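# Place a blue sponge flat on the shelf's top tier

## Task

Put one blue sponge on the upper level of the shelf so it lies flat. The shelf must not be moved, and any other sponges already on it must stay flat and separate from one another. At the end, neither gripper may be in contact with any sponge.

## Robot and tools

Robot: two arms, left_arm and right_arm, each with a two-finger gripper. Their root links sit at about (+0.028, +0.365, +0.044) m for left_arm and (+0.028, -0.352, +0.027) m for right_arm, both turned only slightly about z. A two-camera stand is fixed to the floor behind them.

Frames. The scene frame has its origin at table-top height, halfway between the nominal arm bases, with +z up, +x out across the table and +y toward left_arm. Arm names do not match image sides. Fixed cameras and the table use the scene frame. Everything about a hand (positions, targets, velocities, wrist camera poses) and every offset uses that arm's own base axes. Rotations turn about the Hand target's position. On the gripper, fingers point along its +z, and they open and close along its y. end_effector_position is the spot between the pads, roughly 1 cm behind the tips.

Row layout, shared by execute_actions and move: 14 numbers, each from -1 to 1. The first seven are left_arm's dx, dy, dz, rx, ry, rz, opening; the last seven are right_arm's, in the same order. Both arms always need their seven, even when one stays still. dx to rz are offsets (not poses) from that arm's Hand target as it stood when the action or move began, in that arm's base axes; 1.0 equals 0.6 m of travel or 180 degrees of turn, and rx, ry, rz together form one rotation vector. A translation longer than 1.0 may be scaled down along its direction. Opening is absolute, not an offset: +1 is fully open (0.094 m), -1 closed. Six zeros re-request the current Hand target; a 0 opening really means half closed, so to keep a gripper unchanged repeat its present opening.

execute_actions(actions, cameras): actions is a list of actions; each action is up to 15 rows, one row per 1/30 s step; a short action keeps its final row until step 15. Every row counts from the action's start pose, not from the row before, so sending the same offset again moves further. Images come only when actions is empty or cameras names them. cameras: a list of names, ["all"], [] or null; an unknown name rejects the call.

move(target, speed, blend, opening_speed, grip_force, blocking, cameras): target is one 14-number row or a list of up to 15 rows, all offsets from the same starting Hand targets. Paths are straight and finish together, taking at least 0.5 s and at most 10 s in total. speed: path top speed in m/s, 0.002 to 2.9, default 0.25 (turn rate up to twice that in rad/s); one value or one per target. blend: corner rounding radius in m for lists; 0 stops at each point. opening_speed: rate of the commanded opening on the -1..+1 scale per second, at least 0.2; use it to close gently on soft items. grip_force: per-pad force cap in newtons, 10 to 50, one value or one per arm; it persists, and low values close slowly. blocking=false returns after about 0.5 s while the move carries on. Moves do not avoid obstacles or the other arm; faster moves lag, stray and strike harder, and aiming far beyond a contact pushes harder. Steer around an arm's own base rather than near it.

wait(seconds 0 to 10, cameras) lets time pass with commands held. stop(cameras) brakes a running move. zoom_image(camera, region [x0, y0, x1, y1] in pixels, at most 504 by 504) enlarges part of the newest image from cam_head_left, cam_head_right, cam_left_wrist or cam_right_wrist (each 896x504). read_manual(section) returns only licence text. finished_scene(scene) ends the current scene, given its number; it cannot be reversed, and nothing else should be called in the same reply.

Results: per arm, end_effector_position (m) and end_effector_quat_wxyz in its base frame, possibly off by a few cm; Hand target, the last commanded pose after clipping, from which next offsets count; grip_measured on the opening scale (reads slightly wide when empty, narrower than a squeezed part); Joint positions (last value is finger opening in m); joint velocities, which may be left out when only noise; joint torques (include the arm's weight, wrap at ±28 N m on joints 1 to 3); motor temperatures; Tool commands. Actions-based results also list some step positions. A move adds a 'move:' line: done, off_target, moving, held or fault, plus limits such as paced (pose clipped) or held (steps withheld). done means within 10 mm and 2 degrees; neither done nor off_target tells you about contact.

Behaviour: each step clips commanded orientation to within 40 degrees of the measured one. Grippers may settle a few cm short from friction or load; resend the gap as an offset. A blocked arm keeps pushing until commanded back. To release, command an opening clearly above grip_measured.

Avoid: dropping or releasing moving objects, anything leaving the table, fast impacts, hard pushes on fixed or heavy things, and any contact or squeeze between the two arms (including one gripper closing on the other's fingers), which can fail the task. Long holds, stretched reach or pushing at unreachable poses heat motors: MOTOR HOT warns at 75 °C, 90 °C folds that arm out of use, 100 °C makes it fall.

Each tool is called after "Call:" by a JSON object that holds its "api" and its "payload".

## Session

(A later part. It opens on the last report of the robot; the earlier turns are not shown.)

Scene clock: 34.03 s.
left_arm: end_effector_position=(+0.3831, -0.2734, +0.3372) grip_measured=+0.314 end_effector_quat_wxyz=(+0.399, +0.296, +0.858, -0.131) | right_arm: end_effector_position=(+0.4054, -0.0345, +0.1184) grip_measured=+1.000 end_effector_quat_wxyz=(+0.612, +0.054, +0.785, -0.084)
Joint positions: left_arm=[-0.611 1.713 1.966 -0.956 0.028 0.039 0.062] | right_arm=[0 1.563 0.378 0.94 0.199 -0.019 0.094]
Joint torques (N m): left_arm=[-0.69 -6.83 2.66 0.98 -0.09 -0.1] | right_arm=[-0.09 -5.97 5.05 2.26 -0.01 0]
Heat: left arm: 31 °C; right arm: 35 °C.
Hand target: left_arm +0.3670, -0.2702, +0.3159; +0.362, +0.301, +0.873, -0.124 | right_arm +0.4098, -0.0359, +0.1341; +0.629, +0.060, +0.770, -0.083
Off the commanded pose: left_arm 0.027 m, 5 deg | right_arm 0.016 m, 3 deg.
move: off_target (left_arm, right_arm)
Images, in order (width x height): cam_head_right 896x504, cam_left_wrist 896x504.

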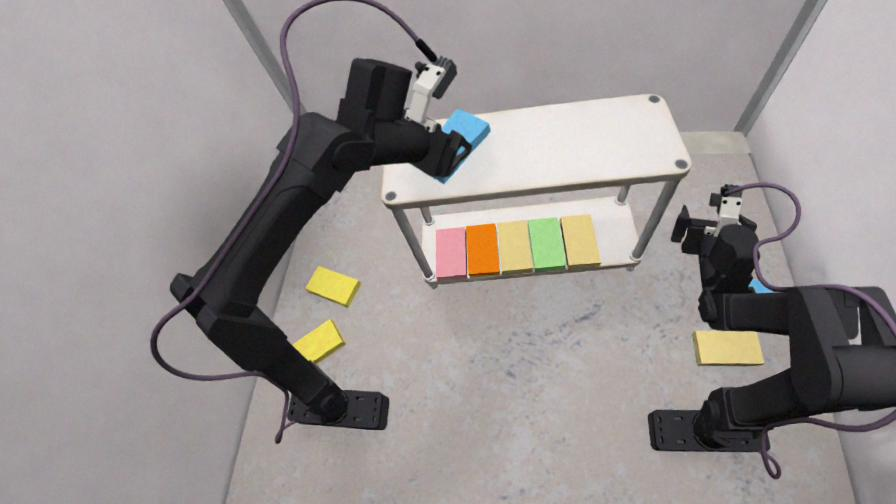

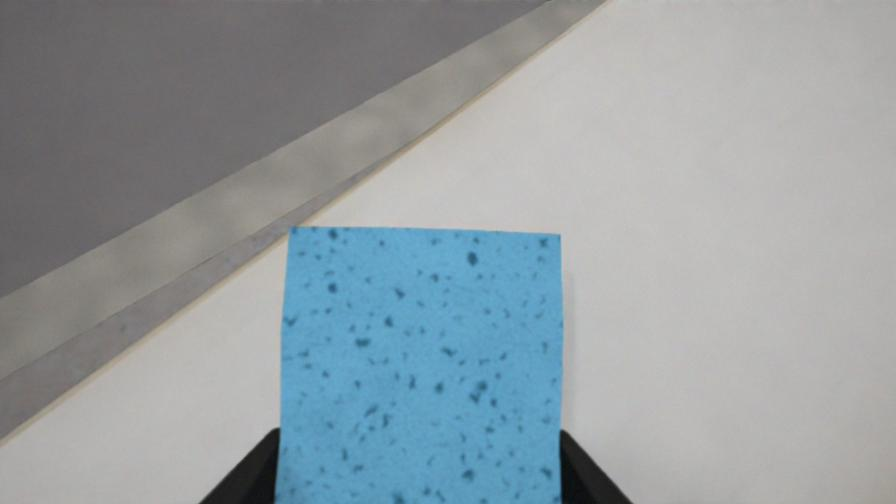

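Call:
{"api": "move", "payload": {"target": [[0.008,0,0.11,0,0,0,0.05,0,0,0,0,0,0,1],[0.008,0,0.062,0,0,0,0.05,0,0,0,0,0,0,1]], "speed": 0.08, "cameras": ["cam_left_wrist","cam_head_right"]}}

Call:
{"api": "zoom_image", "payload": {"camera": "cam_head_right", "region": [370, 90, 530, 210]}}

Scene clock: 37.30 s.
left_arm: end_effector_position=(+0.3748, -0.2676, +0.3334) grip_measured=+0.314 end_effector_quat_wxyz=(+0.330, +0.301, +0.888, -0.112) | right_arm: end_effector_position=(+0.4054, -0.0345, +0.1184) grip_measured=+1.000 end_effector_quat_wxyz=(+0.612, +0.054, +0.785, -0.084)
Joint positions: left_arm=[-0.611 1.859 2.262 -1.262 0.028 0.032 0.062] | right_arm=[0 1.563 0.378 0.94 0.199 -0.019 0.094]
Joint torques (N m): left_arm=[-0.05 -9.58 3.47 1.76 0 -0.03] | right_arm=[-0.09 -5.96 5.05 2.25 -0.01 0]
Heat: left arm: 31 °C; right arm: 35 °C.
Hand target: left_arm +0.3718, -0.2702, +0.3531; +0.362, +0.301, +0.873, -0.124 | right_arm +0.4098, -0.0359, +0.1341; +0.629, +0.060, +0.770, -0.083
Off the commanded pose: left_arm 0.020 m, 4 deg | right_arm 0.016 m, 3 deg.
move: off_target (left_arm, right_arm)
Images, in order (width x height): cam_head_right 896x504, cam_left_wrist 896x504.

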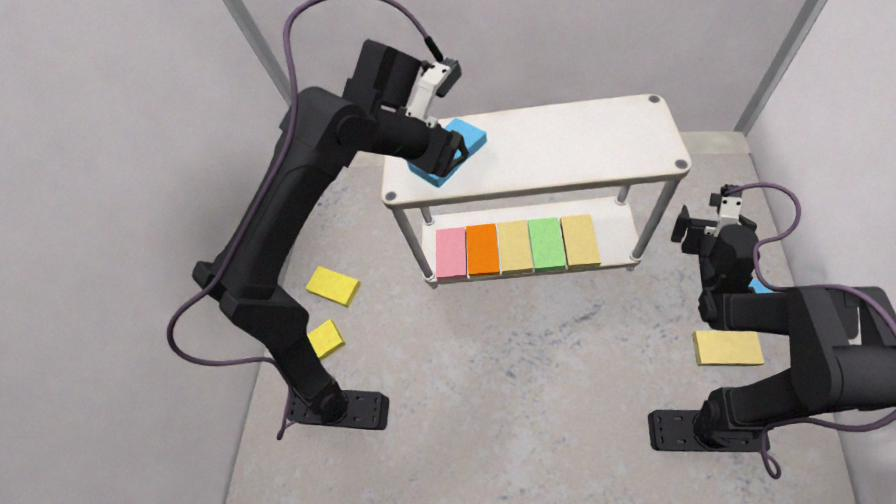

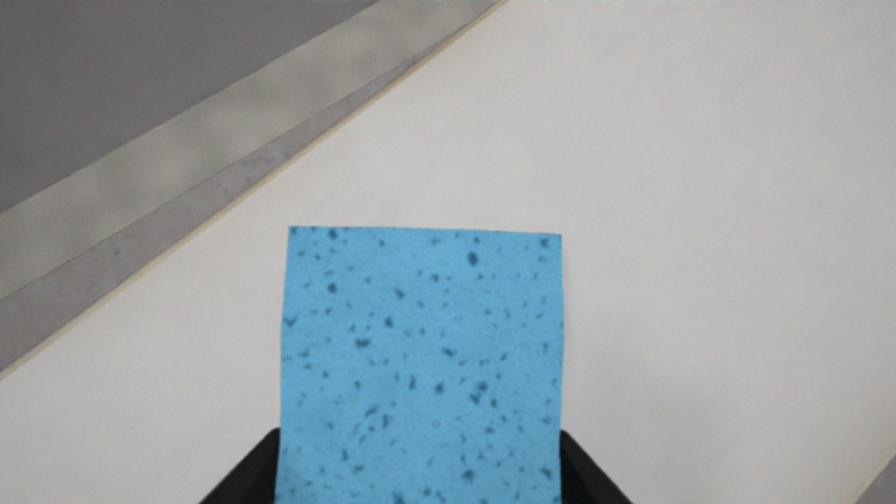

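Scaled by 3.150 from the camera's 896x504 image, which has a finer 1280x720 frame.

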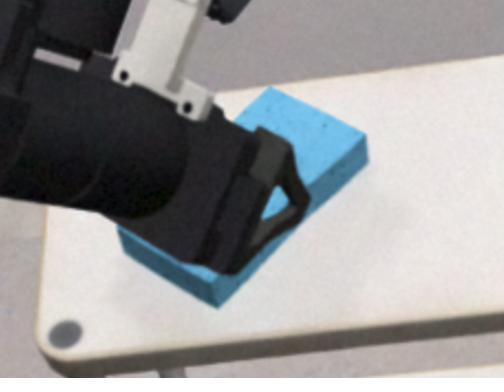

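Call:
{"api": "move", "payload": {"target": [-0.004,0,-0.022,0.0,0.0,0,0.05,0,0,0,0,0,0,1], "speed": 0.05, "cameras": ["cam_left_wrist","cam_head_right"]}}

Call:
{"api": "zoom_image", "payload": {"camera": "cam_head_right", "region": [370, 90, 530, 210]}}

Scene clock: 38.53 s.
left_arm: end_effector_position=(+0.3748, -0.2676, +0.3323) grip_measured=+0.314 end_effector_quat_wxyz=(+0.349, +0.298, +0.880, -0.118) | right_arm: end_effector_position=(+0.4054, -0.0345, +0.1184) grip_measured=+1.000 end_effector_quat_wxyz=(+0.612, +0.054, +0.785, -0.084)
Joint positions: left_arm=[-0.611 1.793 2.135 -1.157 0.028 0.03 0.062] | right_arm=[0 1.563 0.378 0.94 0.199 -0.019 0.094]
Joint torques (N m): left_arm=[-0.35 -8.32 3.19 1.6 -0.04 -0.09] | right_arm=[-0.1 -5.96 5.07 2.26 -0.01 0]
Heat: left arm: 31 °C; right arm: 35 °C.
Hand target: left_arm +0.3694, -0.2702, +0.3399; +0.362, +0.301, +0.873, -0.124 | right_arm +0.4098, -0.0359, +0.1341; +0.629, +0.060, +0.770, -0.083
Off the commanded pose: left_arm 0.010 m, 2 deg | right_arm 0.016 m, 3 deg.
move: off_target (right_arm)
Images, in order (width x height): cam_head_right 896x504, cam_left_wrist 896x504.

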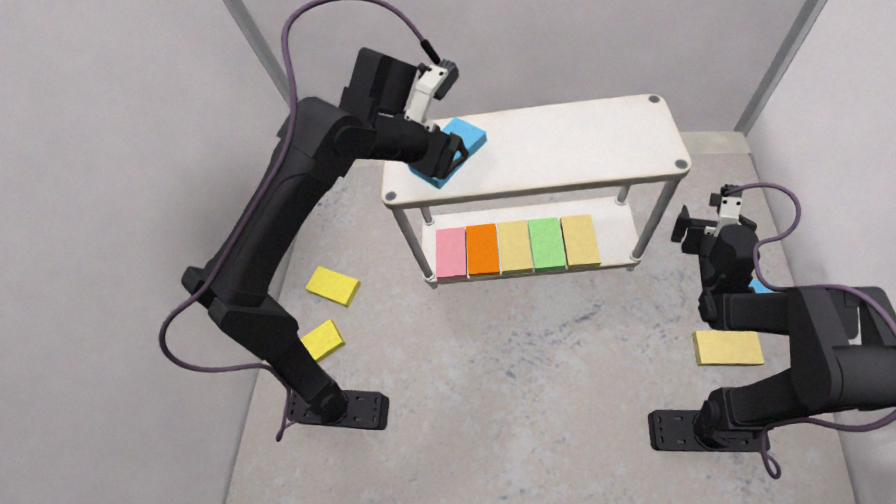

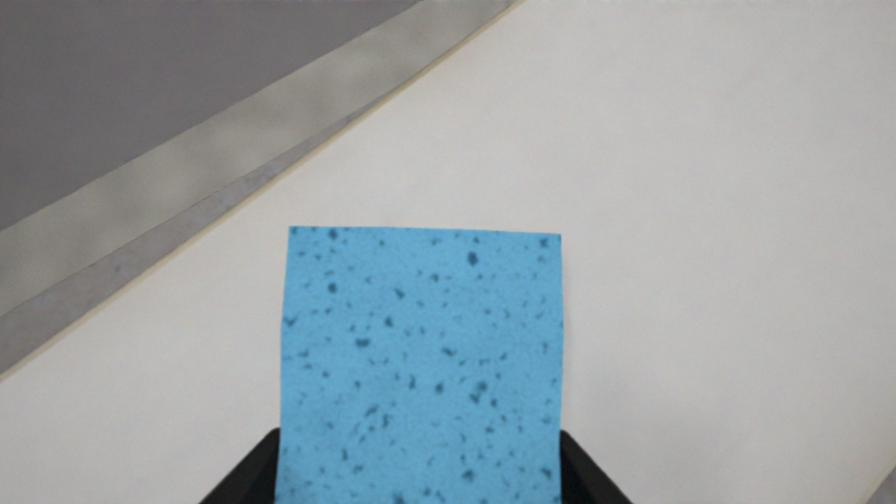

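Scaled by 3.150 from the camera's 896x504 image, which has a finer 1280x720 frame.

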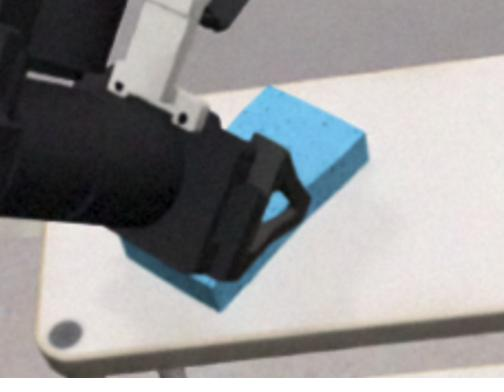

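Call:
{"api": "move", "payload": {"target": [[0.003,0.003,-0.002,0,0,0,0.05,0,0,0,0,0,0,1],[0.003,0.003,-0.002,0,0,0,0.95,0,0,0,0,0,0,1],[-0.13,0.11,0.22,0,0,0,0.95,0,0,0,0,0,0,1]], "opening_speed": 1.5, "speed": 0.15, "cameras": ["all"]}}

Call:
{"api": "zoom_image", "payload": {"camera": "cam_head_right", "region": [370, 90, 530, 210]}}

Scene clock: 43.07 s.
left_arm: end_effector_position=(+0.3042, -0.2152, +0.4615) grip_measured=+0.947 end_effector_quat_wxyz=(+0.432, +0.286, +0.843, -0.143) | right_arm: end_effector_position=(+0.4054, -0.0345, +0.1184) grip_measured=+1.000 end_effector_quat_wxyz=(+0.612, +0.054, +0.785, -0.084)
Joint positions: left_arm=[-0.6 1.741 2.642 -1.527 0.037 0.035 0.091] | right_arm=[0 1.563 0.378 0.94 0.199 -0.019 0.094]
Joint torques (N m): left_arm=[0.58 -5.46 5.12 1.23 0.13 0.07] | right_arm=[-0.09 -5.96 5.05 2.25 -0.01 0]
Heat: left arm: 31 °C; right arm: 36 °C.
Hand target: left_arm +0.2914, -0.2042, +0.4719; +0.362, +0.301, +0.873, -0.124 | right_arm +0.4098, -0.0359, +0.1341; +0.629, +0.060, +0.770, -0.083
Off the commanded pose: left_arm 0.020 m, 9 deg | right_arm 0.016 m, 3 deg.
joint sent to its limit (left arm) — joint 4 (wrist pitch), lower limit. The joint targets are off in position and orientation.
move: off_target (left_arm, right_arm)

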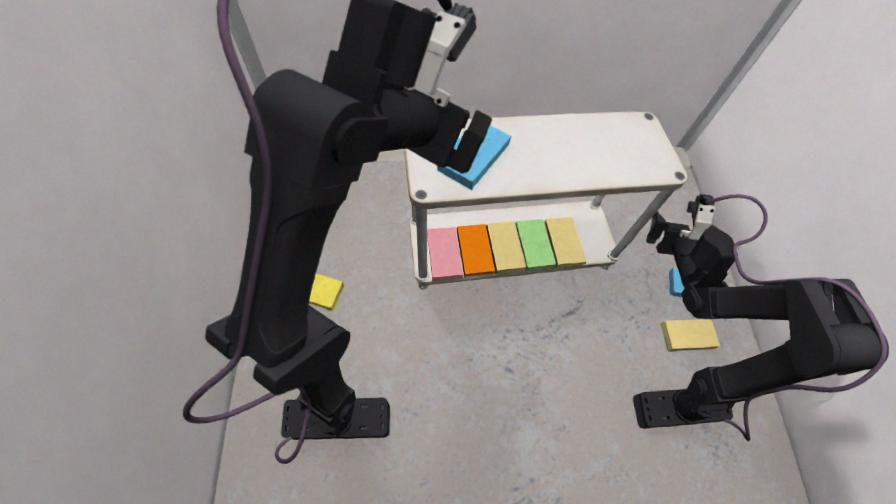

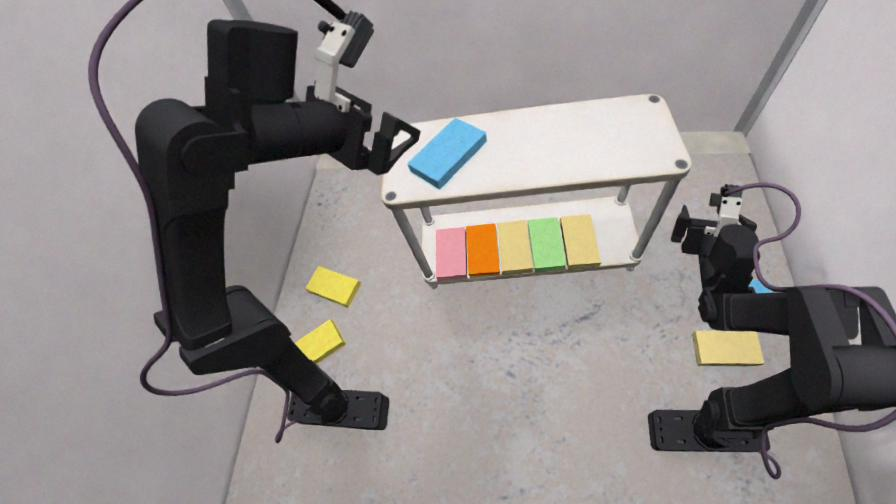

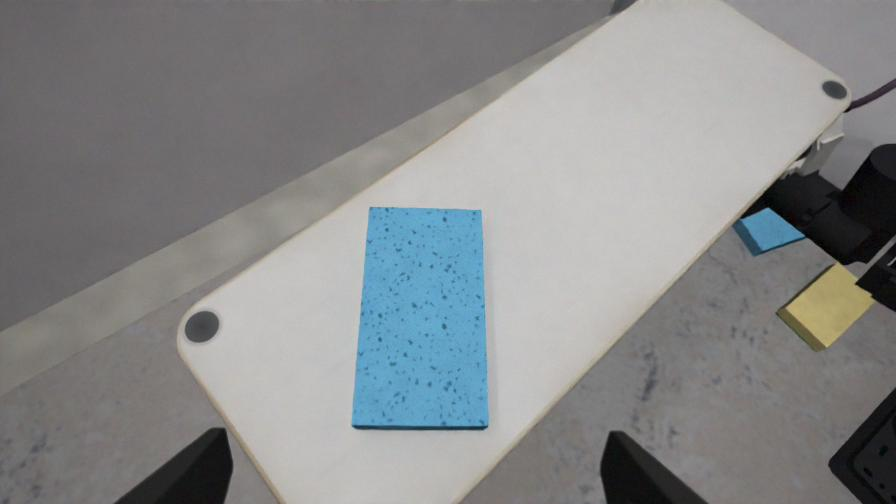

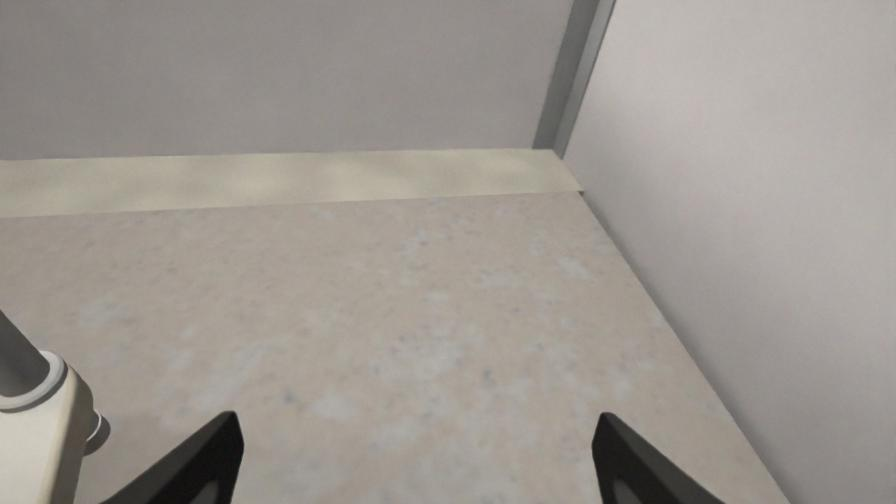

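Scaled by 3.150 from the camera's 896x504 image, which has a finer 1280x720 frame.

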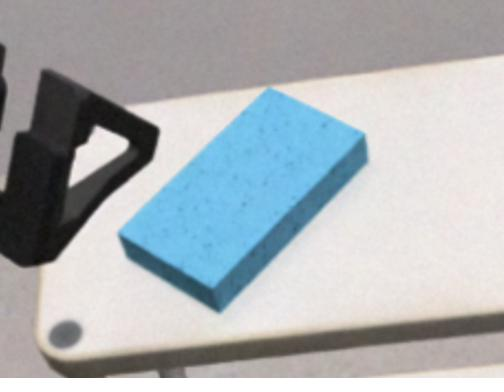

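Flat and clear.

Call:
{"api": "finished_scene", "payload": {"scene": 2}}

The scene is finished: the task was done.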